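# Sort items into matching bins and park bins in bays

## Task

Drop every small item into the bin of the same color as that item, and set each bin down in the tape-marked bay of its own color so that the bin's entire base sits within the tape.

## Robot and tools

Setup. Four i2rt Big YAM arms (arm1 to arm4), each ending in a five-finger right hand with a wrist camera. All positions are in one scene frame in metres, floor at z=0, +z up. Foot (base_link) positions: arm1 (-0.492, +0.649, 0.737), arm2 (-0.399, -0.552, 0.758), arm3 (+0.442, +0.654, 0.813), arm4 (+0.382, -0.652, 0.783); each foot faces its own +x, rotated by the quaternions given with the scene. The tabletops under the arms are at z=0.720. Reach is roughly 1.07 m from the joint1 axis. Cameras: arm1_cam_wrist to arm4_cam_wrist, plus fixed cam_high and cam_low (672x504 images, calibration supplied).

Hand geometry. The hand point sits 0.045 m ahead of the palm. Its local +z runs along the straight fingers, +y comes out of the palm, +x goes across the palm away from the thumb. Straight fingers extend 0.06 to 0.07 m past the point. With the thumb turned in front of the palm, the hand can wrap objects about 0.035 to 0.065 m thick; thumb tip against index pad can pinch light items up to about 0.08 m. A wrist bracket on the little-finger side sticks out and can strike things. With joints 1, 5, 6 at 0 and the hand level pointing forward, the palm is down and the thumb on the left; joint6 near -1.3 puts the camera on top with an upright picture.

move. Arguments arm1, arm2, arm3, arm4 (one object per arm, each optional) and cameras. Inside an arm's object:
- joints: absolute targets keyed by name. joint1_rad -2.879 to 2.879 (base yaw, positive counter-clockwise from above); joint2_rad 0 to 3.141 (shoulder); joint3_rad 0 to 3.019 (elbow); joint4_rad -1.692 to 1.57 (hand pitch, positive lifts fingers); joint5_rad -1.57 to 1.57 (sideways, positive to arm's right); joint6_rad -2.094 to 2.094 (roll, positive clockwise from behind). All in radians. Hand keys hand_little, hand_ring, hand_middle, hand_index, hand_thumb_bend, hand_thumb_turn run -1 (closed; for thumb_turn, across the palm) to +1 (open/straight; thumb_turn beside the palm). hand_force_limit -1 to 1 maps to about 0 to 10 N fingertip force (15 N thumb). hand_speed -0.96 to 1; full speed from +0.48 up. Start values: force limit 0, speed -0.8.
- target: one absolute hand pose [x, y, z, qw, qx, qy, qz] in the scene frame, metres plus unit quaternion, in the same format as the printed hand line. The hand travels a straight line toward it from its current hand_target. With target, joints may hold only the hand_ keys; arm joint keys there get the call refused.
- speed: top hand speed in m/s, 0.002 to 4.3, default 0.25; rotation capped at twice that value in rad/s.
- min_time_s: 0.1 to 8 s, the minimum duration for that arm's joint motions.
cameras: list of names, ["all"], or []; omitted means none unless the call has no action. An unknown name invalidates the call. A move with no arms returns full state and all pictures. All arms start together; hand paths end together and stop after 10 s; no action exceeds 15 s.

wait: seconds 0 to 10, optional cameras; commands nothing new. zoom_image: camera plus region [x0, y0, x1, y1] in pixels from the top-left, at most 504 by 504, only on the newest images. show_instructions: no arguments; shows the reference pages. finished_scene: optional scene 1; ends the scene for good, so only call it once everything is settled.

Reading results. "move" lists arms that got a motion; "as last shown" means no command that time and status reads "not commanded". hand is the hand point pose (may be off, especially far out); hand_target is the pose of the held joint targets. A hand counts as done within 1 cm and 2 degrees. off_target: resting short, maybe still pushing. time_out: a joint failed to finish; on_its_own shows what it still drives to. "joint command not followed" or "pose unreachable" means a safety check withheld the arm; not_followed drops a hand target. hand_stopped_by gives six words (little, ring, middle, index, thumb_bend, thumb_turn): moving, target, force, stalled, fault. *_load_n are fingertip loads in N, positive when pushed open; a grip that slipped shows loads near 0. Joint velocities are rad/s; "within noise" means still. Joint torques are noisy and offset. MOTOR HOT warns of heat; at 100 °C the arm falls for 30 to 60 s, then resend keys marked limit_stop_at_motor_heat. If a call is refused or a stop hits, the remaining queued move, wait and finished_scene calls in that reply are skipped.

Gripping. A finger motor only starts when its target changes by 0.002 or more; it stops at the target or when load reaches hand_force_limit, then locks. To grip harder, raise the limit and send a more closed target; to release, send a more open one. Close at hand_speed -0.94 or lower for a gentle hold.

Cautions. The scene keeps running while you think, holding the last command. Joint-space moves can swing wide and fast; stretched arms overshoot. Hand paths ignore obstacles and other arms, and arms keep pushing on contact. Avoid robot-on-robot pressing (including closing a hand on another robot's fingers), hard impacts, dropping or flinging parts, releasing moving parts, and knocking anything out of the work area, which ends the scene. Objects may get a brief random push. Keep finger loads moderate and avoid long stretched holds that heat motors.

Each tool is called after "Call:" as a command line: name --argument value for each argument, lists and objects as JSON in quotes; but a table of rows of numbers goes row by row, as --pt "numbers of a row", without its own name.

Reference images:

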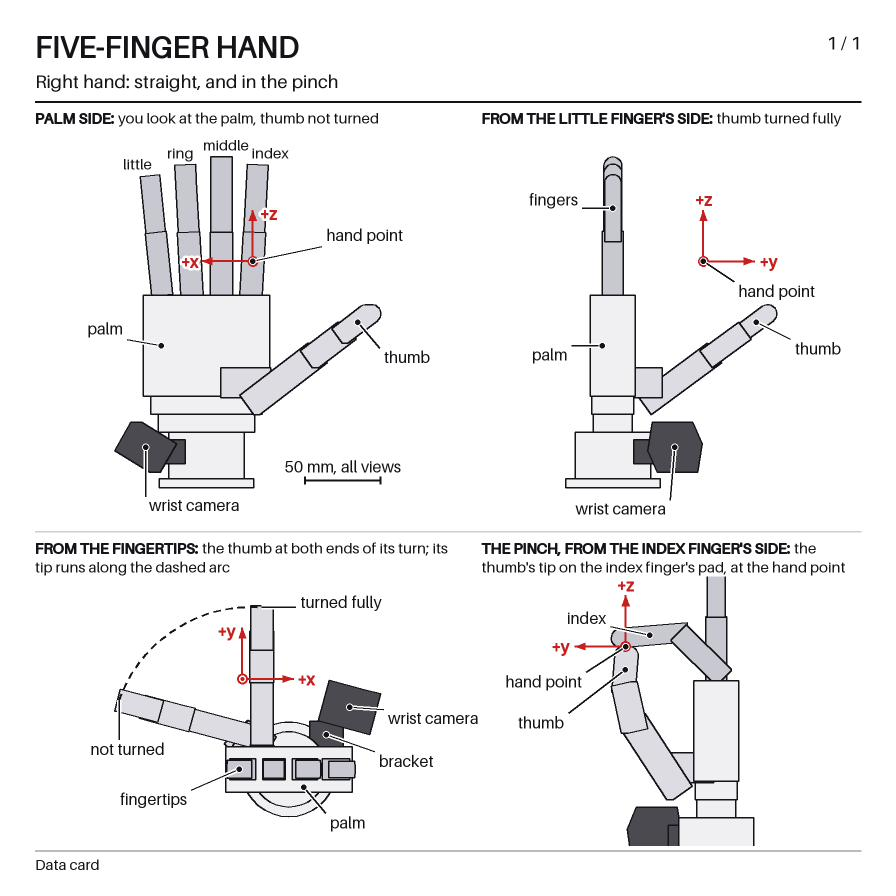

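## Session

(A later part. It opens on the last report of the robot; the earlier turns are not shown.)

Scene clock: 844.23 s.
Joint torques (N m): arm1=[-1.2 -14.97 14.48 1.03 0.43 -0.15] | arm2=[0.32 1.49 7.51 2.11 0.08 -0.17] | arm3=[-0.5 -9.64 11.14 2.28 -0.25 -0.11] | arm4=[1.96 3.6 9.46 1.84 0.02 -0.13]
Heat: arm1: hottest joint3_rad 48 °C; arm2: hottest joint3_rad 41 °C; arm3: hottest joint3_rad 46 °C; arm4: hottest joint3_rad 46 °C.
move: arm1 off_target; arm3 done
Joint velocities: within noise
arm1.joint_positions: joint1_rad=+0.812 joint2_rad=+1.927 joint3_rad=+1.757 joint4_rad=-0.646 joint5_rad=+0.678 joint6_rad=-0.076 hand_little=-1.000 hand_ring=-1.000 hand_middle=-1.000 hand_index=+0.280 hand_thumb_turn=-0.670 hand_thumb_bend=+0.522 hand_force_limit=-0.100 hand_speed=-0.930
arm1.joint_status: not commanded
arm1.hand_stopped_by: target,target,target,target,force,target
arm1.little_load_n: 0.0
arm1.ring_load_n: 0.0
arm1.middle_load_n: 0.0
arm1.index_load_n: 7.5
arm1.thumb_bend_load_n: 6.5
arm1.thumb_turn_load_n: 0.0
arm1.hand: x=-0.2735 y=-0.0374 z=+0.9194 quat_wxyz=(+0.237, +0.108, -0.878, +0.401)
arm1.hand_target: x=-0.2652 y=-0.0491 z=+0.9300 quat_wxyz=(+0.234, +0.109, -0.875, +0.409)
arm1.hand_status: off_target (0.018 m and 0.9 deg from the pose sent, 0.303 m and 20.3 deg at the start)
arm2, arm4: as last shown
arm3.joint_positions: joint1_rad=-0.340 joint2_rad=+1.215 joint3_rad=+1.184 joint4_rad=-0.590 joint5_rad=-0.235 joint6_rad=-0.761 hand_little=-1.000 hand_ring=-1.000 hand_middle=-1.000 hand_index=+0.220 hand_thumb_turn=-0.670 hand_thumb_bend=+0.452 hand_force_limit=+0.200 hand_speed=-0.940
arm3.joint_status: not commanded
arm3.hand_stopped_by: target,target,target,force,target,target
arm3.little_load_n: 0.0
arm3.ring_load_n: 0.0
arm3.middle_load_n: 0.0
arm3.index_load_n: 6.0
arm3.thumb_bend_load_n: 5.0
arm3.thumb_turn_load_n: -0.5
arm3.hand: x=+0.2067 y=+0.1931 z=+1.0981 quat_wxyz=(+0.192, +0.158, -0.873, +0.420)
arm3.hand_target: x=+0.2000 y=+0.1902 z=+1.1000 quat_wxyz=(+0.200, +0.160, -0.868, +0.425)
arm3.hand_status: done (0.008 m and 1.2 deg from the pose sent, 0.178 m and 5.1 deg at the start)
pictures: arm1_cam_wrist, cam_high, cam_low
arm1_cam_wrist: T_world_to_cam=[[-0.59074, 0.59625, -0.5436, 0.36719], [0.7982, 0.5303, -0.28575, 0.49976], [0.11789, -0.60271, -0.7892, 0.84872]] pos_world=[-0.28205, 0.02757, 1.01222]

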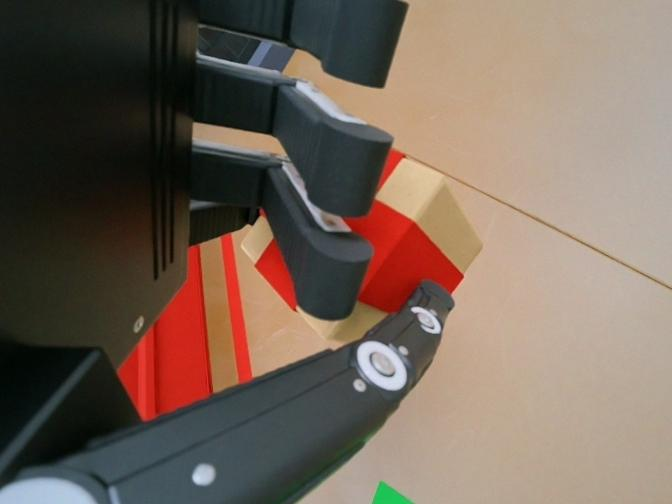

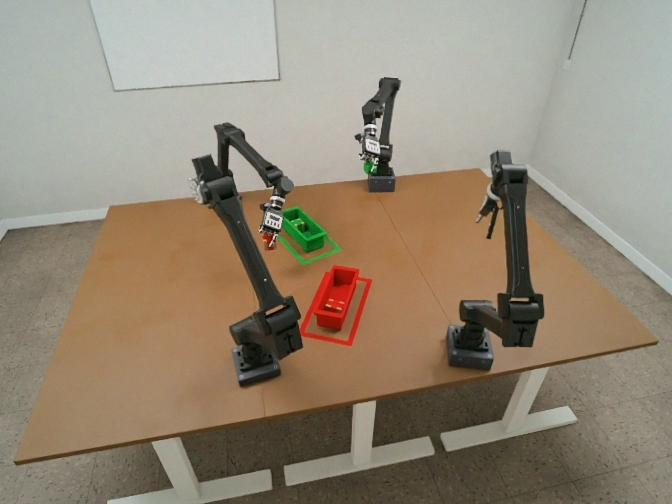

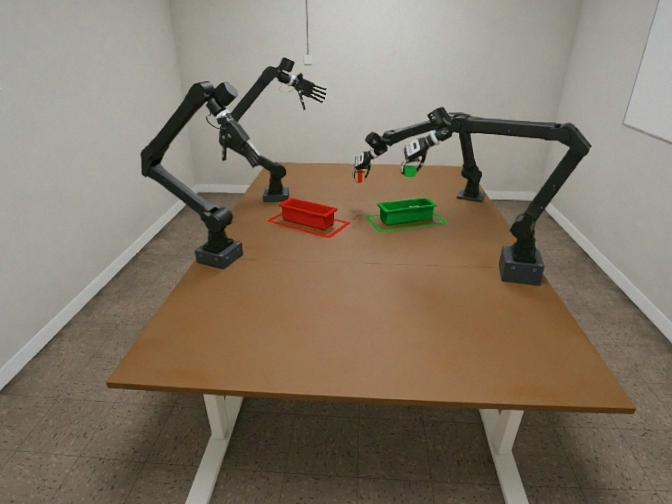

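Call:
move --arm1 '{"target": [-0.235, -0.055, 0.80, -0.2346, -0.1093, 0.8755, -0.4081], "speed": 0.15}' --arm3 '{"target": [-0.08, 0.215, 0.98, -0.1765, -0.2462, 0.8541, -0.4359], "speed": 0.15}' --cameras '["cam_low", "cam_high", "arm1_cam_wrist", "arm3_cam_wrist"]'

Call:
zoom_image --camera "cam_high" --region '[240, 150, 360, 270]'

Call:
zoom_image --camera "cam_low" --region '[335, 145, 455, 265]'

Scene clock: 852.80 s.
Joint torques (N m): arm1=[-0.85 -17.73 9.11 2.44 0.72 -0.02] | arm2=[0.5 1.26 7.54 2.21 0.11 -0.2] | arm3=[-0.56 -17.67 14 0.65 -0.54 -0.14] | arm4=[1.55 4.25 9.44 1.95 0.06 -0.17]
Heat: arm1: hottest joint3_rad 48 °C; arm2: hottest joint3_rad 41 °C; arm3: hottest joint3_rad 46 °C; arm4: hottest joint3_rad 46 °C.
move: arm1 off_target; arm3 off_target
Joint velocities: within noise
arm1.joint_positions: joint1_rad=+0.841 joint2_rad=+2.074 joint3_rad=+1.709 joint4_rad=-0.446 joint5_rad=+0.697 joint6_rad=-0.057 hand_little=-1.000 hand_ring=-1.000 hand_middle=-1.000 hand_index=+0.280 hand_thumb_turn=-0.670 hand_thumb_bend=+0.522 hand_force_limit=-0.100 hand_speed=-0.930
arm1.joint_status: not commanded
arm1.hand_stopped_by: target,target,target,target,force,target
arm1.little_load_n: 0.0
arm1.ring_load_n: 0.0
arm1.middle_load_n: 0.0
arm1.index_load_n: 7.5
arm1.thumb_bend_load_n: 6.5
arm1.thumb_turn_load_n: 0.5
arm1.hand: x=-0.2424 y=-0.0569 z=+0.8178 quat_wxyz=(+0.235, +0.107, -0.875, +0.410)
arm1.hand_target: x=-0.2352 y=-0.0546 z=+0.8002 quat_wxyz=(+0.235, +0.109, -0.876, +0.408)
arm1.hand_status: off_target (0.019 m and 0.3 deg from the pose sent, 0.127 m and 0.9 deg at the start)
arm2, arm4: as last shown
arm3.joint_positions: joint1_rad=-0.812 joint2_rad=+1.773 joint3_rad=+1.483 joint4_rad=-0.546 joint5_rad=-0.713 joint6_rad=-1.263 hand_little=-1.000 hand_ring=-1.000 hand_middle=-1.000 hand_index=+0.220 hand_thumb_turn=-0.670 hand_thumb_bend=+0.452 hand_force_limit=+0.200 hand_speed=-0.940
arm3.joint_status: not commanded
arm3.hand_stopped_by: target,target,target,force,target,target
arm3.little_load_n: 0.0
arm3.ring_load_n: 0.0
arm3.middle_load_n: -0.5
arm3.index_load_n: 6.0
arm3.thumb_bend_load_n: 5.0
arm3.thumb_turn_load_n: 0.0
arm3.hand: x=-0.0673 y=+0.2177 z=+0.9712 quat_wxyz=(+0.168, +0.242, -0.852, +0.432)
arm3.hand_target: x=-0.0797 y=+0.2153 z=+0.9800 quat_wxyz=(+0.176, +0.245, -0.849, +0.434)
arm3.hand_status: off_target (0.016 m and 1.0 deg from the pose sent, 0.311 m and 10.6 deg at the start)
pictures: arm1_cam_wrist, arm3_cam_wrist, cam_high, cam_low
arm1_cam_wrist: T_world_to_cam=[[-0.59077, 0.58355, -0.55719, 0.35229], [0.79718, 0.52871, -0.29151, 0.46065], [0.12448, -0.61639, -0.77754, 0.74435]] pos_world=[-0.25175, 0.00969, 0.90934]
arm3_cam_wrist: T_world_to_cam=[[-0.79323, 0.36546, -0.48706, 0.34319], [0.54649, 0.78007, -0.30471, 0.16548], [0.26858, -0.50787, -0.81849, 1.03739]] pos_world=[-0.09682, 0.27235, 1.06667]

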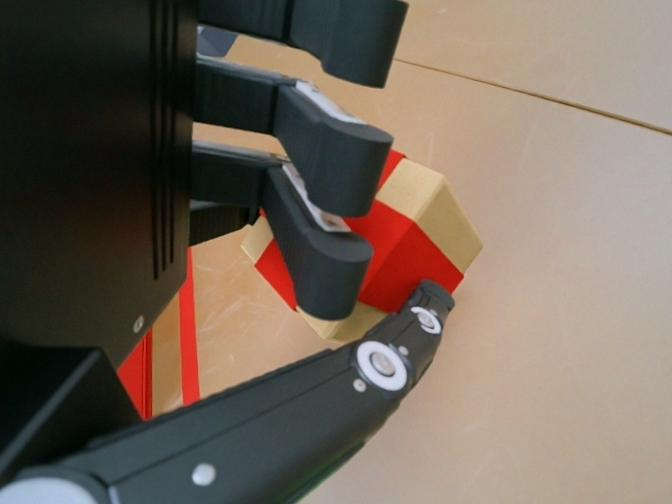

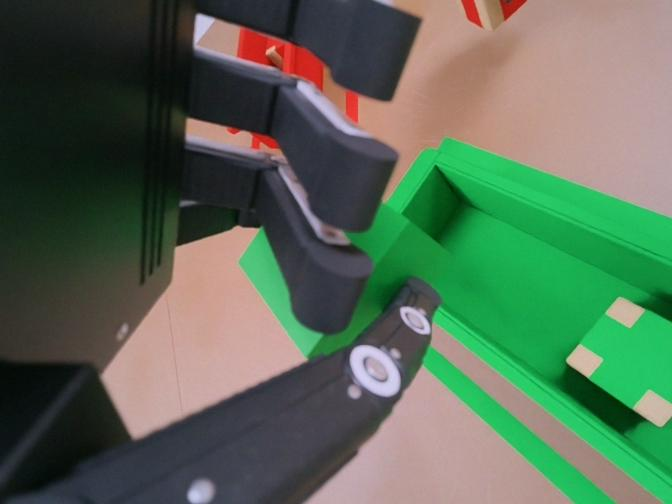

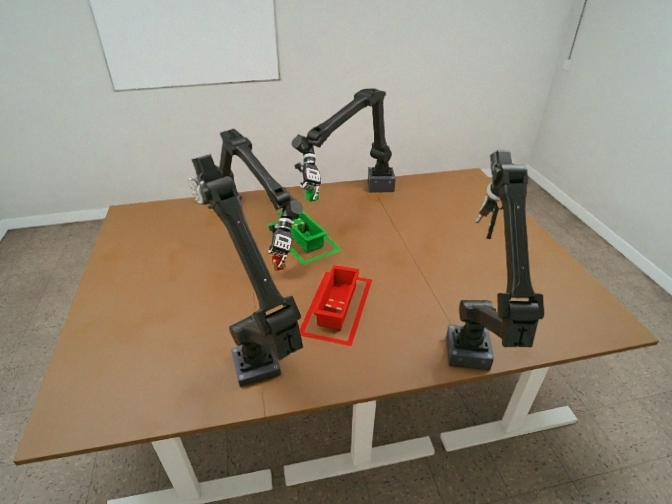

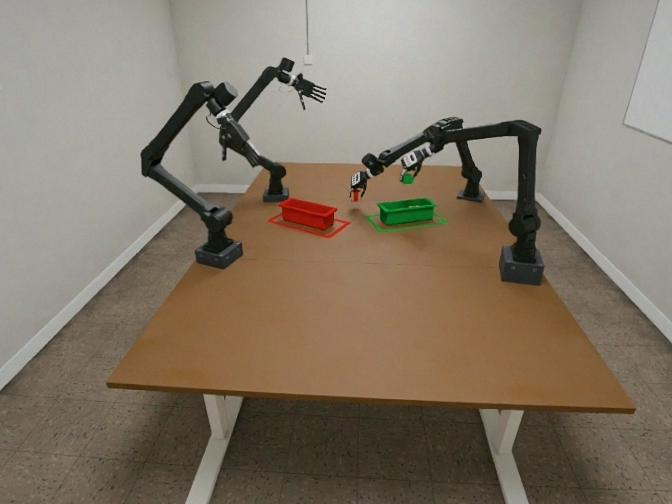

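Scaled by 4.200.

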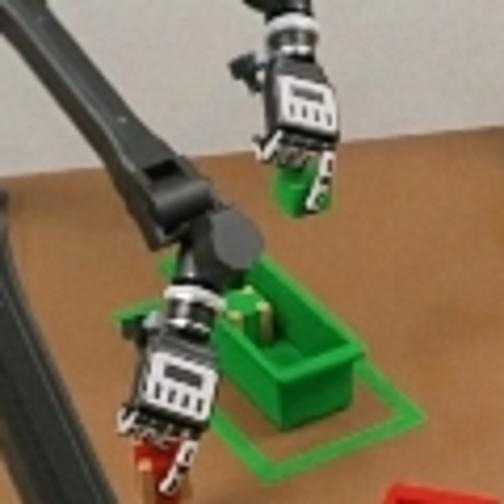

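Scaled by 4.200.

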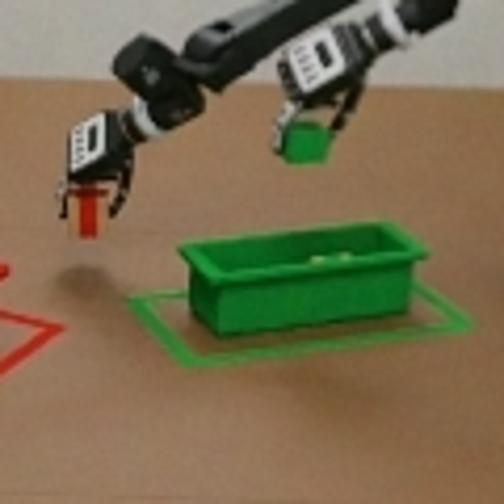

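Call:
move --arm1 '{"target": [-0.235, -0.055, 0.760, -0.2346, -0.1093, 0.8755, -0.4081], "speed": 0.06}' --arm3 '{"target": [-0.094, 0.20, 0.90, -0.1765, -0.2462, 0.8541, -0.4359], "speed": 0.15}' --cameras '["cam_low", "cam_high", "arm1_cam_wrist", "arm3_cam_wrist"]'

Call:
zoom_image --camera "cam_high" --region '[250, 170, 350, 270]'

Call:
zoom_image --camera "cam_low" --region '[345, 165, 455, 255]'

Call:
zoom_image --camera "arm3_cam_wrist" --region '[200, 80, 672, 504]'

Scene clock: 891.13 s.
Joint torques (N m): arm1=[-0.38 -17.49 8.59 2.37 0.68 0.03] | arm2=[0.67 1.85 7.43 2.15 0.09 -0.19] | arm3=[0.44 -18.96 10.24 1.85 -0.32 -0.03] | arm4=[1.79 3.84 9.48 1.72 0.01 -0.15]
Heat: arm1: hottest joint3_rad 43 °C; arm2: hottest joint3_rad 41 °C; arm3: hottest joint3_rad 46 °C; arm4: hottest joint3_rad 46 °C.
move: arm1 off_target; arm3 done
Joint velocities: within noise
arm1.joint_positions: joint1_rad=+0.841 joint2_rad=+2.120 joint3_rad=+1.672 joint4_rad=-0.363 joint5_rad=+0.698 joint6_rad=-0.056 hand_little=-1.000 hand_ring=-1.000 hand_middle=-1.000 hand_index=+0.280 hand_thumb_turn=-0.670 hand_thumb_bend=+0.522 hand_force_limit=-0.100 hand_speed=-0.930
arm1.joint_status: not commanded
arm1.hand_stopped_by: target,target,target,target,force,target
arm1.little_load_n: 0.0
arm1.ring_load_n: 0.0
arm1.middle_load_n: 0.0
arm1.index_load_n: 7.5
arm1.thumb_bend_load_n: 6.5
arm1.thumb_turn_load_n: 0.5
arm1.hand: x=-0.2420 y=-0.0577 z=+0.7770 quat_wxyz=(+0.235, +0.107, -0.875, +0.409)
arm1.hand_target: x=-0.2353 y=-0.0545 z=+0.7602 quat_wxyz=(+0.235, +0.109, -0.876, +0.408)
arm1.hand_status: off_target (0.019 m and 0.3 deg from the pose sent, 0.058 m and 0.3 deg at the start)
arm2.joint_positions: joint1_rad=+0.270 joint2_rad=+0.629 joint3_rad=+1.396 joint4_rad=-1.226 joint5_rad=+0.016 joint6_rad=-1.595 hand_little=+1.000 hand_ring=+1.000 hand_middle=+1.000 hand_index=+1.000 hand_thumb_turn=+1.000 hand_thumb_bend=+1.000 hand_force_limit=+0.000 hand_speed=-0.800
arm2.joint_status: not commanded
arm2.hand_stopped_by: target,target,target,target,target,target
arm2.little_load_n: 0.0
arm2.ring_load_n: 0.0
arm2.middle_load_n: 0.0
arm2.index_load_n: 0.0
arm2.thumb_bend_load_n: 0.0
arm2.thumb_turn_load_n: 0.0
arm2.hand: x=-0.4488 y=-0.2960 z=+1.2888 quat_wxyz=(-0.433, +0.456, +0.715, +0.306)
arm2.hand_target: x=-0.4481 y=-0.2978 z=+1.2966 quat_wxyz=(-0.439, +0.454, +0.711, +0.310)
arm2.hand_status: not commanded
arm3.joint_positions: joint1_rad=-0.812 joint2_rad=+1.894 joint3_rad=+1.473 joint4_rad=-0.407 joint5_rad=-0.713 joint6_rad=-1.263 hand_little=-1.000 hand_ring=-1.000 hand_middle=-1.000 hand_index=+0.220 hand_thumb_turn=-0.670 hand_thumb_bend=+0.452 hand_force_limit=+0.200 hand_speed=-0.940
arm3.joint_status: not commanded
arm3.hand_stopped_by: target,target,target,force,target,target
arm3.little_load_n: 0.5
arm3.ring_load_n: 0.0
arm3.middle_load_n: 0.0
arm3.index_load_n: 6.0
arm3.thumb_bend_load_n: 5.0
arm3.thumb_turn_load_n: -0.5
arm3.hand: x=-0.0902 y=+0.2041 z=+0.9053 quat_wxyz=(+0.172, +0.243, -0.851, +0.433)
arm3.hand_target: x=-0.0939 y=+0.2001 z=+0.9002 quat_wxyz=(+0.175, +0.245, -0.849, +0.434)
arm3.hand_status: done (0.008 m and 0.6 deg from the pose sent, 0.078 m and 1.0 deg at the start)
arm4.joint_positions: joint1_rad=+0.107 joint2_rad=+0.615 joint3_rad=+1.339 joint4_rad=-1.622 joint5_rad=+0.064 joint6_rad=-1.147 hand_little=+1.000 hand_ring=+1.000 hand_middle=+1.000 hand_index=+1.000 hand_thumb_turn=+1.000 hand_thumb_bend=+1.000 hand_force_limit=+0.000 hand_speed=-0.800
arm4.joint_status: not commanded
arm4.hand_stopped_by: target,target,target,target,target,target
arm4.little_load_n: 0.0
arm4.ring_load_n: 0.0
arm4.middle_load_n: 0.0
arm4.index_load_n: 0.0
arm4.thumb_bend_load_n: 0.0
arm4.thumb_turn_load_n: 0.0
arm4.hand: x=+0.4733 y=-0.5070 z=+1.1995 quat_wxyz=(-0.234, +0.852, +0.406, +0.233)
arm4.hand_target: x=+0.4732 y=-0.5071 z=+1.2055 quat_wxyz=(-0.240, +0.850, +0.404, +0.238)
arm4.hand_status: not commanded
pictures: arm1_cam_wrist, arm3_cam_wrist, cam_high, cam_low
arm1_cam_wrist: T_world_to_cam=[[-0.59078, 0.58419, -0.55651, 0.32978], [0.79727, 0.52859, -0.29149, 0.44882], [0.12388, -0.61589, -0.77803, 0.71243]] pos_world=[-0.25125, 0.00889, 0.86864]
arm3_cam_wrist: T_world_to_cam=[[-0.79656, 0.36358, -0.48301, 0.29424], [0.54438, 0.77886, -0.31149, 0.17466], [0.26295, -0.51106, -0.81834, 0.98279]] pos_world=[-0.11912, 0.25925, 1.00078]

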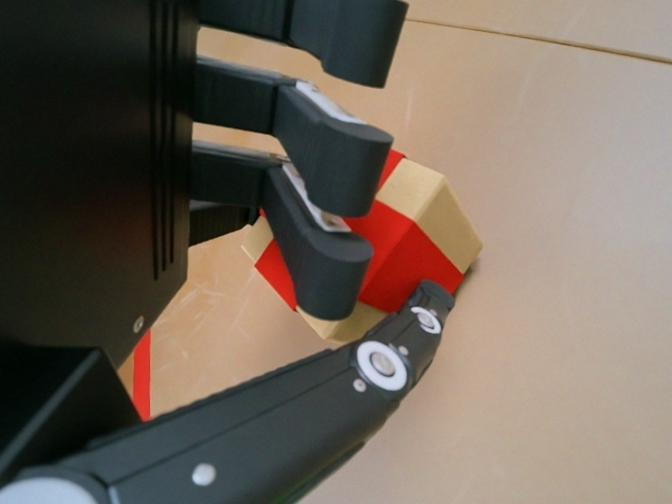

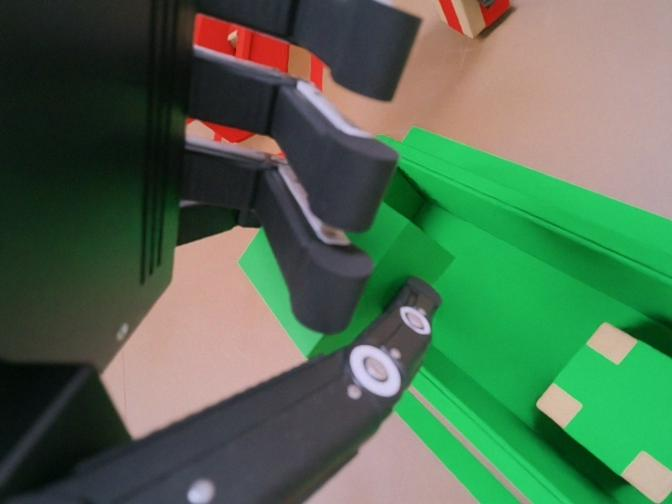

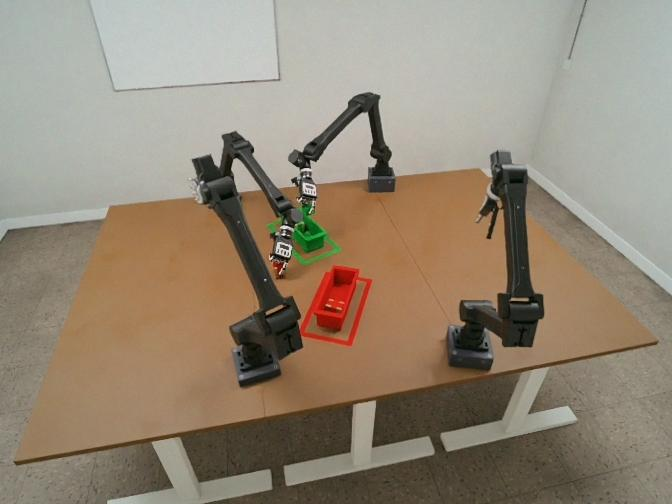

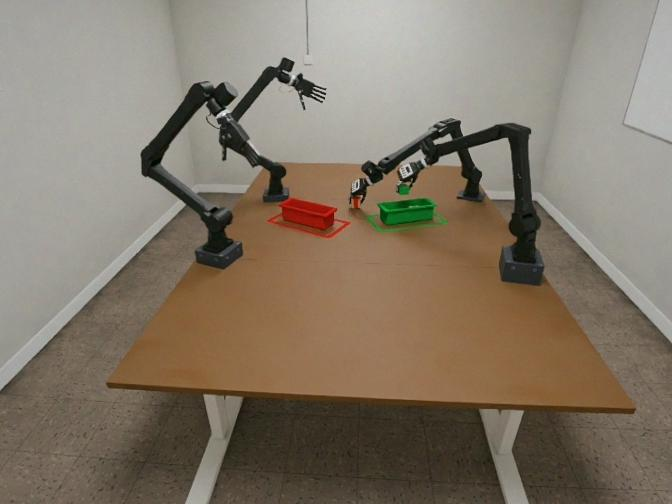

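Scaled by 5.040.

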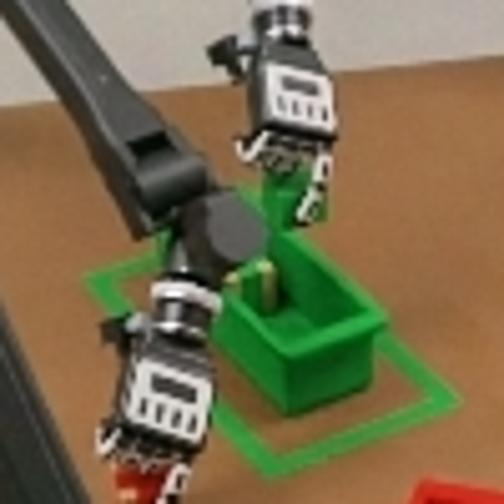

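Scaled by 4.582.

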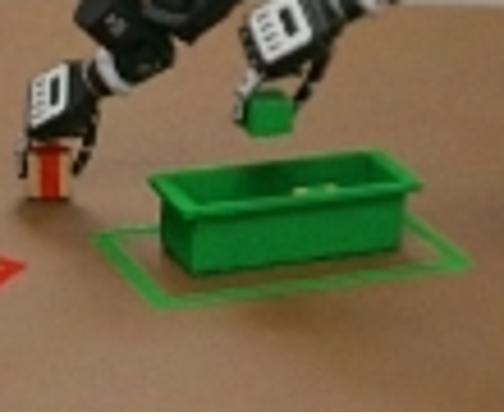

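Scaled by 1.068.

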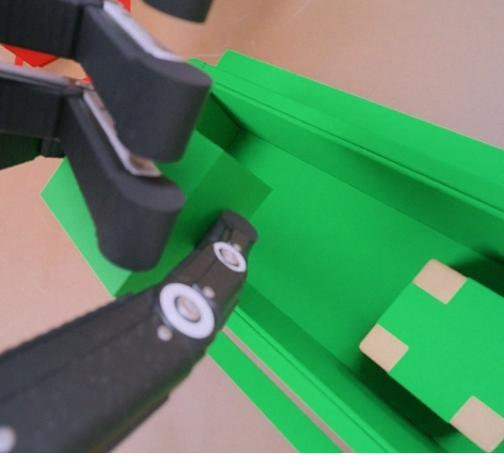

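Call:
move --arm1 '{"target": [-0.235, -0.055, 0.750, -0.2346, -0.1093, 0.8755, -0.4081], "speed": 0.05}' --cameras '["cam_low", "arm1_cam_wrist"]'

Call:
zoom_image --camera "cam_low" --region '[335, 175, 385, 225]'

Call:
zoom_image --camera "arm1_cam_wrist" --region '[380, 140, 560, 320]'

Scene clock: 903.27 s.
Joint torques (N m): arm1=[-0.91 -17.2 8.4 2.66 0.75 0.02] | arm2=[0.56 1.61 7.36 2.07 0.09 -0.19] | arm3=[0.38 -19.31 10.4 1.85 -0.32 -0.03] | arm4=[1.73 3.72 9.37 1.87 0.02 -0.19]
Heat: arm1: hottest joint3_rad 43 °C; arm2: hottest joint3_rad 41 °C; arm3: hottest joint3_rad 47 °C; arm4: hottest joint3_rad 46 °C.
move: arm1 off_target
Joint velocities: within noise
arm1.joint_positions: joint1_rad=+0.841 joint2_rad=+2.128 joint3_rad=+1.666 joint4_rad=-0.344 joint5_rad=+0.698 joint6_rad=-0.056 hand_little=-1.000 hand_ring=-1.000 hand_middle=-1.000 hand_index=+0.280 hand_thumb_turn=-0.670 hand_thumb_bend=+0.522 hand_force_limit=-0.100 hand_speed=-0.930
arm1.joint_status: not commanded
arm1.hand_stopped_by: target,target,target,target,force,target
arm1.little_load_n: 0.0
arm1.ring_load_n: 0.0
arm1.middle_load_n: 0.0
arm1.index_load_n: 7.5
arm1.thumb_bend_load_n: 6.5
arm1.thumb_turn_load_n: 0.5
arm1.hand: x=-0.2413 y=-0.0589 z=+0.7711 quat_wxyz=(+0.235, +0.106, -0.874, +0.412)
arm1.hand_target: x=-0.2354 y=-0.0544 z=+0.7502 quat_wxyz=(+0.235, +0.109, -0.876, +0.408)
arm1.hand_status: off_target (0.022 m and 0.6 deg from the pose sent, 0.028 m and 0.3 deg at the start)
arm2, arm3, arm4: as last shown
arm3.little_load_n: 0.0
pictures: arm1_cam_wrist, cam_low
arm1_cam_wrist: T_world_to_cam=[[-0.58918, 0.58117, -0.56135, 0.33158], [0.79811, 0.52699, -0.29207, 0.44781], [0.12609, -0.6201, -0.77432, 0.70438]] pos_world=[-0.25086, 0.00809, 0.86234]

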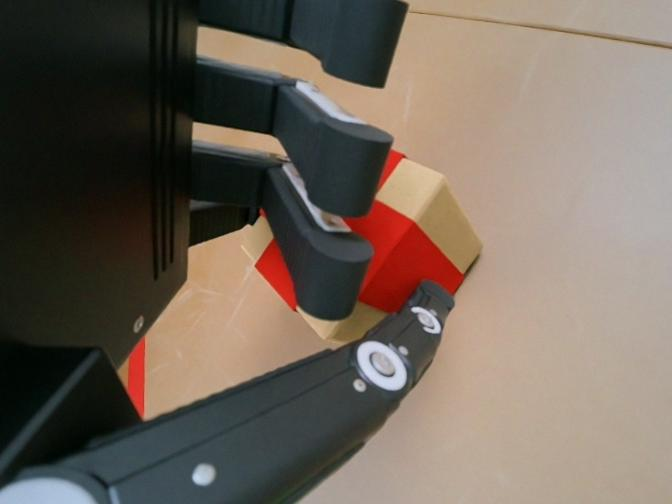

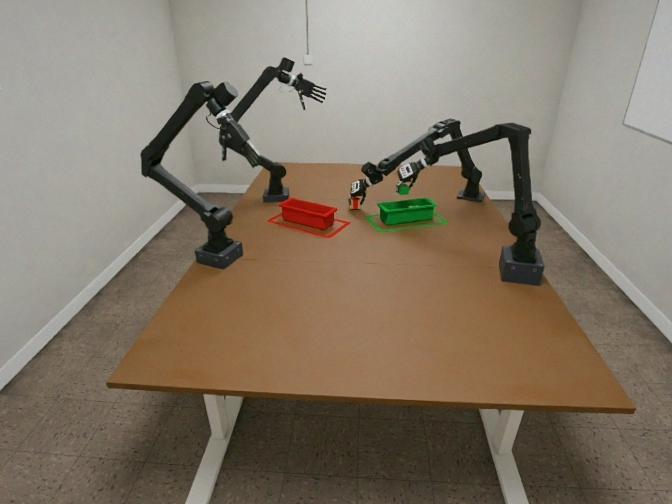

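Scaled by 10.080.

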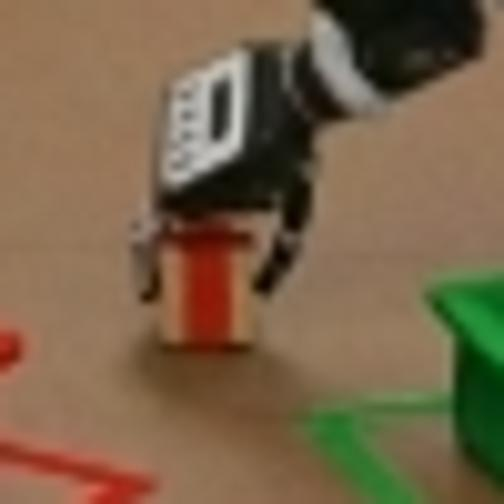

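Scaled by 2.800.

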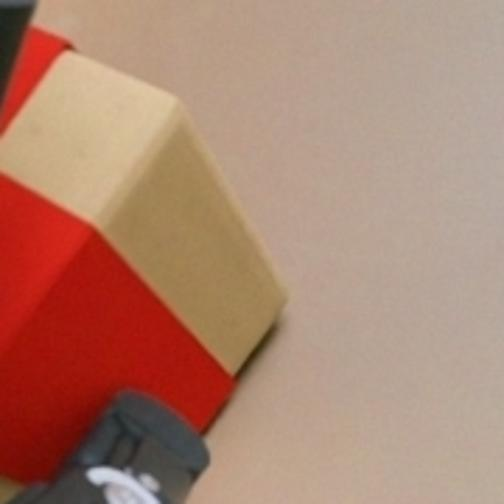

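Call:
move --arm1 '{"joints": {"hand_thumb_bend": 0.85, "hand_index": 0.65, "hand_speed": -0.85}}' --cameras '["cam_low", "arm1_cam_wrist"]'

Call:
zoom_image --camera "cam_low" --region '[335, 175, 385, 225]'

Scene clock: 911.67 s.
Joint torques (N m): arm1=[-0.97 -17.14 8.28 2.71 0.64 -0.02] | arm2=[0.56 1.03 7.53 2.13 0.08 -0.16] | arm3=[0.44 -19.19 10.39 1.85 -0.32 -0.03] | arm4=[1.79 3.49 9.46 1.89 0.04 -0.18]
Heat: arm1: hottest joint3_rad 43 °C; arm2: hottest joint3_rad 41 °C; arm3: hottest joint3_rad 47 °C; arm4: hottest joint3_rad 46 °C.
move: arm1 done
Joint velocities: within noise
arm1.joint_positions: joint1_rad=+0.841 joint2_rad=+2.128 joint3_rad=+1.666 joint4_rad=-0.342 joint5_rad=+0.699 joint6_rad=-0.056 hand_little=-1.000 hand_ring=-1.000 hand_middle=-1.000 hand_index=+0.650 hand_thumb_turn=-0.670 hand_thumb_bend=+0.850 hand_force_limit=-0.100 hand_speed=-0.850
arm1.joint_status: all done
arm1.hand_stopped_by: target,target,target,target,target,target
arm1.little_load_n: 0.0
arm1.ring_load_n: 0.0
arm1.middle_load_n: 0.0
arm1.index_load_n: 0.0
arm1.thumb_bend_load_n: 0.0
arm1.thumb_turn_load_n: 0.0
arm1.hand: x=-0.2413 y=-0.0593 z=+0.7714 quat_wxyz=(+0.235, +0.105, -0.874, +0.413)
arm1.hand_target: x=-0.2354 y=-0.0544 z=+0.7502 quat_wxyz=(+0.235, +0.109, -0.876, +0.408)
arm1.hand_status: not commanded
arm2, arm3, arm4: as last shown
arm3.ring_load_n: 0.5
pictures: arm1_cam_wrist, cam_low
arm1_cam_wrist: T_world_to_cam=[[-0.58867, 0.58045, -0.56263, 0.33292], [0.7985, 0.526, -0.29279, 0.44862], [0.12599, -0.62161, -0.77313, 0.70335]] pos_world=[-0.25086, 0.00799, 0.86244]

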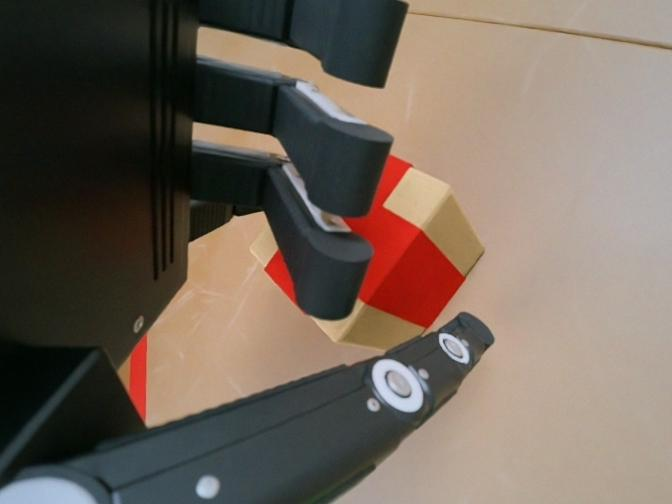

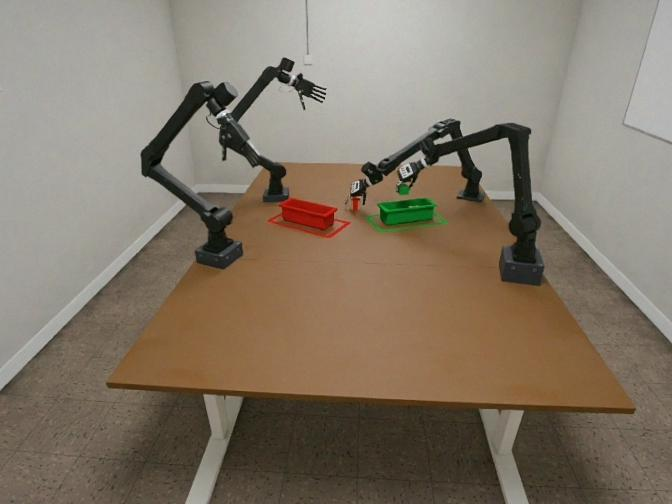

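Scaled by 10.080.

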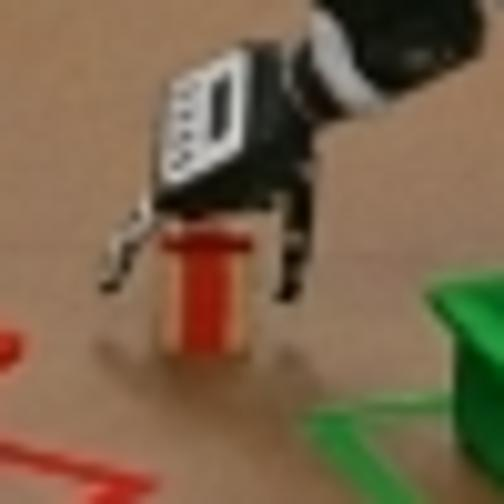

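Call:
move --arm1 '{"target": [-0.235, -0.050, 0.90, -0.2346, -0.1093, 0.8755, -0.4081], "speed": 0.12}' --arm3 '{"target": [-0.102, 0.190, 0.82, -0.1765, -0.2462, 0.8541, -0.4359], "speed": 0.1}' --cameras '["cam_low", "cam_high", "arm3_cam_wrist"]'

Call:
zoom_image --camera "cam_high" --region '[270, 180, 340, 250]'

Call:
zoom_image --camera "cam_low" --region '[365, 155, 455, 245]'

Call:
zoom_image --camera "arm3_cam_wrist" --region '[180, 50, 672, 504]'

Scene clock: 939.93 s.
Joint torques (N m): arm1=[0.56 -17.67 13.24 1.21 0.68 -0.04] | arm2=[0.38 1.61 7.42 2.24 0.06 -0.2] | arm3=[1.08 -19.78 9.47 1.88 -0.29 0.04] | arm4=[0.85 4.48 9.46 1.8 0.01 -0.17]
Heat: arm1: hottest joint3_rad 43 °C; arm2: hottest joint3_rad 41 °C; arm3: hottest joint3_rad 46 °C; arm4: hottest joint3_rad 46 °C.
move: arm1 off_target; arm3 off_target
Joint velocities: within noise
arm1.joint_positions: joint1_rad=+0.843 joint2_rad=+2.002 joint3_rad=+1.777 joint4_rad=-0.625 joint5_rad=+0.701 joint6_rad=-0.054 hand_little=-1.000 hand_ring=-1.000 hand_middle=-1.000 hand_index=+0.650 hand_thumb_turn=-0.670 hand_thumb_bend=+0.850 hand_force_limit=-0.100 hand_speed=-0.850
arm1.joint_status: not commanded
arm1.hand_stopped_by: target,target,target,target,target,target
arm1.little_load_n: -0.5
arm1.ring_load_n: 0.5
arm1.middle_load_n: 0.0
arm1.index_load_n: 0.0
arm1.thumb_bend_load_n: 0.0
arm1.thumb_turn_load_n: 0.0
arm1.hand: x=-0.2485 y=-0.0425 z=+0.8814 quat_wxyz=(+0.242, +0.114, -0.879, +0.394)
arm1.hand_target: x=-0.2355 y=-0.0492 z=+0.9001 quat_wxyz=(+0.234, +0.109, -0.875, +0.408)
arm1.hand_status: off_target (0.024 m and 1.9 deg from the pose sent, 0.129 m and 0.7 deg at the start)
arm2, arm4: as last shown
arm3.joint_positions: joint1_rad=-0.812 joint2_rad=+2.016 joint3_rad=+1.446 joint4_rad=-0.243 joint5_rad=-0.708 joint6_rad=-1.263 hand_little=-1.000 hand_ring=-1.000 hand_middle=-1.000 hand_index=+0.220 hand_thumb_turn=-0.670 hand_thumb_bend=+0.452 hand_force_limit=+0.200 hand_speed=-0.940
arm3.joint_status: not commanded
arm3.hand_stopped_by: target,target,target,force,target,target
arm3.little_load_n: 0.0
arm3.ring_load_n: -0.5
arm3.middle_load_n: 0.0
arm3.index_load_n: 6.0
arm3.thumb_bend_load_n: 5.0
arm3.thumb_turn_load_n: -0.5
arm3.hand: x=-0.1048 y=+0.1972 z=+0.8318 quat_wxyz=(+0.179, +0.244, -0.849, +0.433)
arm3.hand_target: x=-0.1017 y=+0.1903 z=+0.8203 quat_wxyz=(+0.175, +0.245, -0.849, +0.433)
arm3.hand_status: off_target (0.014 m and 0.4 deg from the pose sent, 0.087 m and 0.6 deg at the start)
pictures: arm3_cam_wrist, cam_high, cam_low
arm3_cam_wrist: T_world_to_cam=[[-0.80218, 0.36415, -0.47318, 0.24087], [0.54248, 0.77558, -0.32278, 0.1749], [0.24944, -0.51562, -0.81971, 0.92357]] pos_world=[-0.13204, 0.25284, 0.92749]

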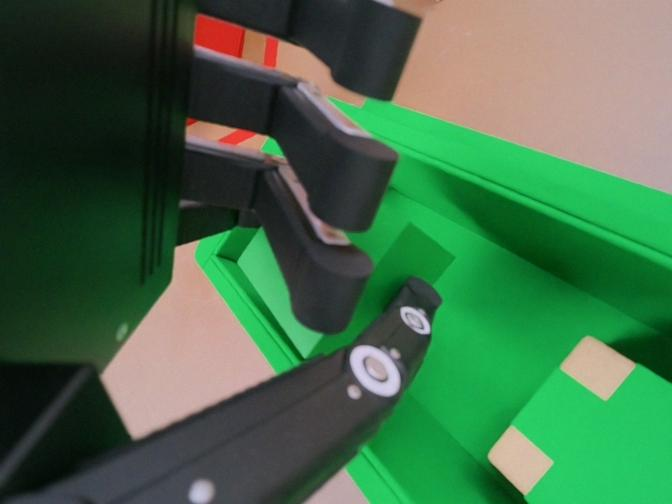

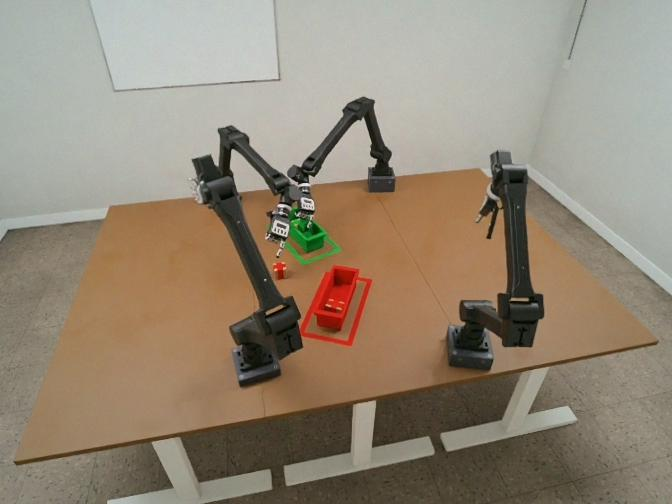

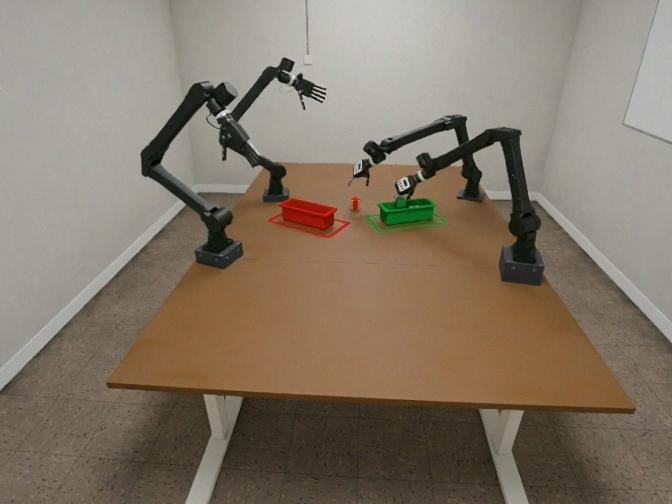

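Scaled by 7.200.

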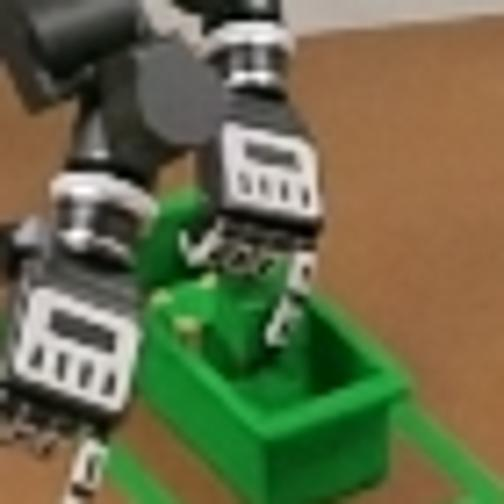

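Scaled by 5.600.

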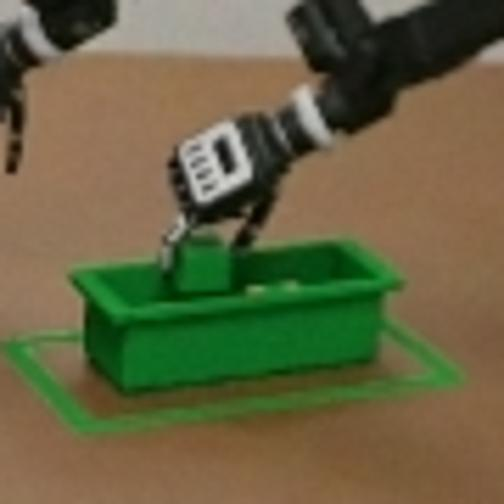

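Scaled by 1.024.

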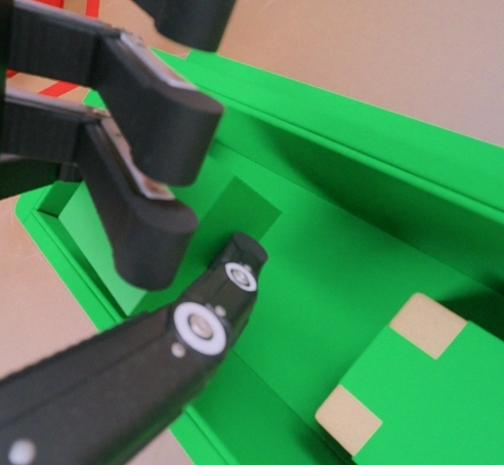

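Call:
move --arm3 '{"target": [-0.099, 0.190, 0.757, -0.1765, -0.2462, 0.8541, -0.4359], "speed": 0.07}' --arm1 '{"target": [-0.33, 0.20, 1.10, -0.2346, -0.1093, 0.8755, -0.4081], "speed": 0.2}' --cameras '["cam_low", "cam_high", "arm3_cam_wrist"]'

Call:
zoom_image --camera "cam_high" --region '[270, 190, 340, 260]'

Call:
zoom_image --camera "cam_low" --region '[365, 155, 455, 245]'

Call:
zoom_image --camera "arm3_cam_wrist" --region '[180, 50, 672, 504]'

Scene clock: 950.60 s.
Joint torques (N m): arm1=[-0.73 -6.42 8.77 0.99 0.69 -0.02] | arm2=[0.32 1.49 7.42 2.14 0.08 -0.2] | arm3=[1.44 -19.9 8.65 1.91 -0.28 0.05] | arm4=[1.79 4.19 9.43 1.8 0.02 -0.17]
Heat: arm1: hottest joint3_rad 44 °C; arm2: hottest joint3_rad 41 °C; arm3: hottest joint3_rad 45 °C; arm4: hottest joint3_rad 46 °C.
move: arm1 off_target; arm3 off_target
Joint velocities: within noise
arm1.joint_positions: joint1_rad=+0.930 joint2_rad=+1.286 joint3_rad=+1.488 joint4_rad=-1.044 joint5_rad=+0.759 joint6_rad=+0.033 hand_little=-1.000 hand_ring=-1.000 hand_middle=-1.000 hand_index=+0.650 hand_thumb_turn=-0.670 hand_thumb_bend=+0.850 hand_force_limit=-0.100 hand_speed=-0.850
arm1.joint_status: not commanded
arm1.hand_stopped_by: target,target,target,target,target,target
arm1.little_load_n: 0.0
arm1.ring_load_n: 0.0
arm1.middle_load_n: 0.0
arm1.index_load_n: 0.0
arm1.thumb_bend_load_n: 0.0
arm1.thumb_turn_load_n: 0.0
arm1.hand: x=-0.3338 y=+0.1963 z=+1.1130 quat_wxyz=(+0.231, +0.101, -0.871, +0.421)
arm1.hand_target: x=-0.3302 y=+0.2001 z=+1.1001 quat_wxyz=(+0.235, +0.109, -0.875, +0.408)
arm1.hand_status: off_target (0.014 m and 1.9 deg from the pose sent, 0.337 m and 1.9 deg at the start)
arm2, arm4: as last shown
arm3.joint_positions: joint1_rad=-0.812 joint2_rad=+2.107 joint3_rad=+1.409 joint4_rad=-0.109 joint5_rad=-0.705 joint6_rad=-1.260 hand_little=-1.000 hand_ring=-1.000 hand_middle=-1.000 hand_index=+0.220 hand_thumb_turn=-0.670 hand_thumb_bend=+0.452 hand_force_limit=+0.200 hand_speed=-0.940
arm3.joint_status: not commanded
arm3.hand_stopped_by: target,target,target,force,target,target
arm3.little_load_n: 0.0
arm3.ring_load_n: 0.0
arm3.middle_load_n: 0.0
arm3.index_load_n: 5.5
arm3.thumb_bend_load_n: 5.0
arm3.thumb_turn_load_n: -0.5
arm3.hand: x=-0.1055 y=+0.1982 z=+0.7716 quat_wxyz=(+0.182, +0.243, -0.849, +0.433)
arm3.hand_target: x=-0.0986 y=+0.1905 z=+0.7573 quat_wxyz=(+0.175, +0.245, -0.849, +0.433)
arm3.hand_status: off_target (0.018 m and 0.7 deg from the pose sent, 0.075 m and 0.4 deg at the start)
pictures: arm3_cam_wrist, cam_high, cam_low
arm3_cam_wrist: T_world_to_cam=[[-0.80283, 0.36584, -0.47076, 0.20917], [0.54383, 0.77297, -0.32674, 0.15893], [0.24435, -0.51833, -0.81953, 0.87476]] pos_world=[-0.13225, 0.25404, 0.86729]

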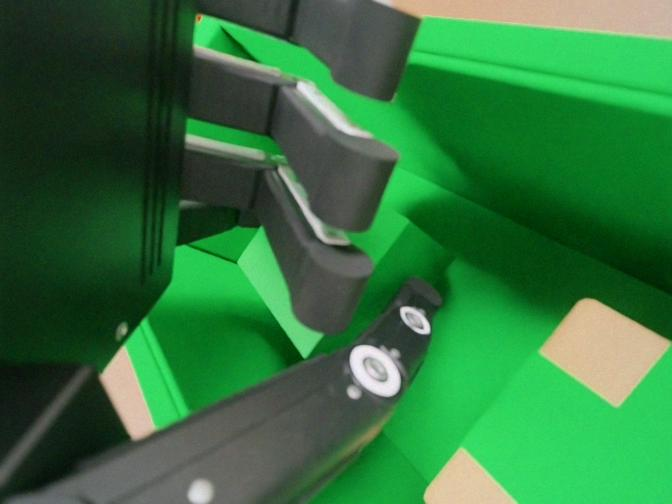

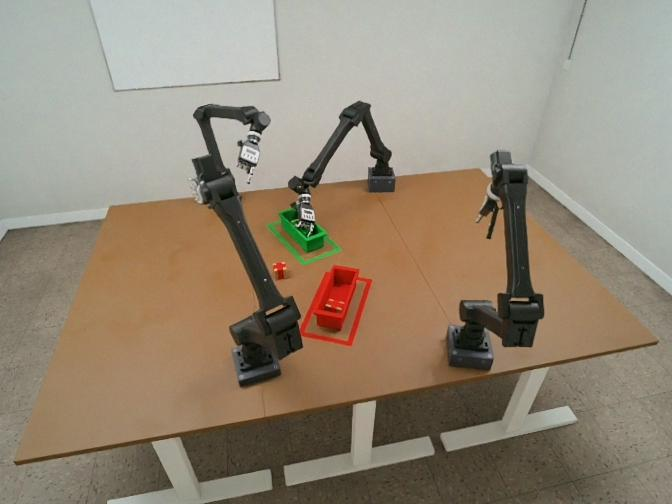

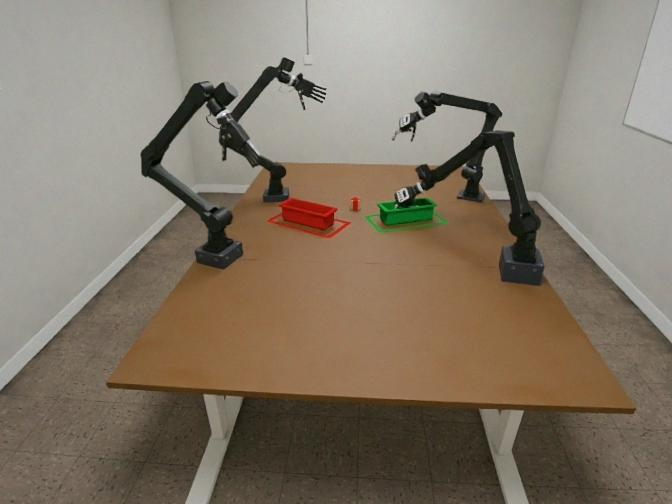

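Scaled by 7.200.

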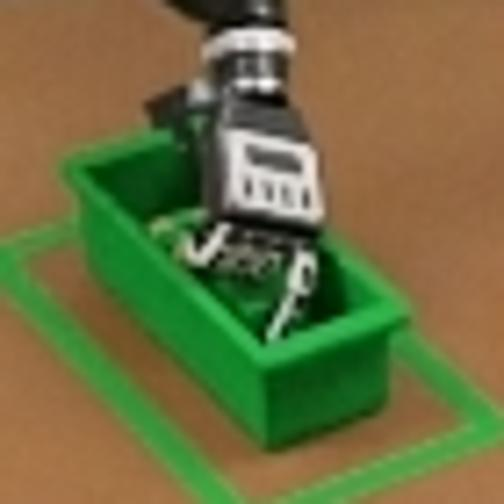

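Scaled by 5.600.

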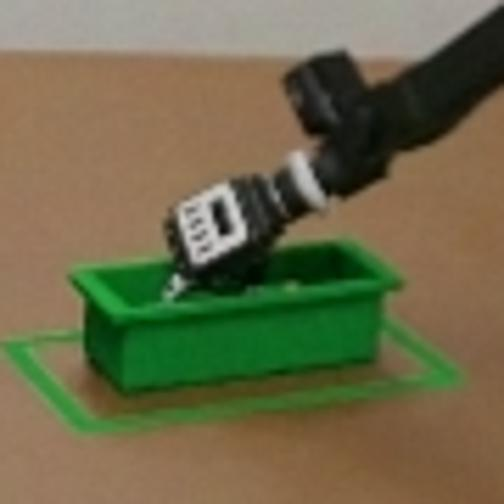

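Scaled by 1.024.

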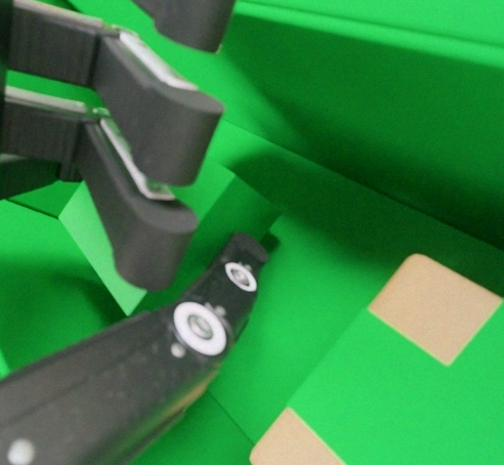

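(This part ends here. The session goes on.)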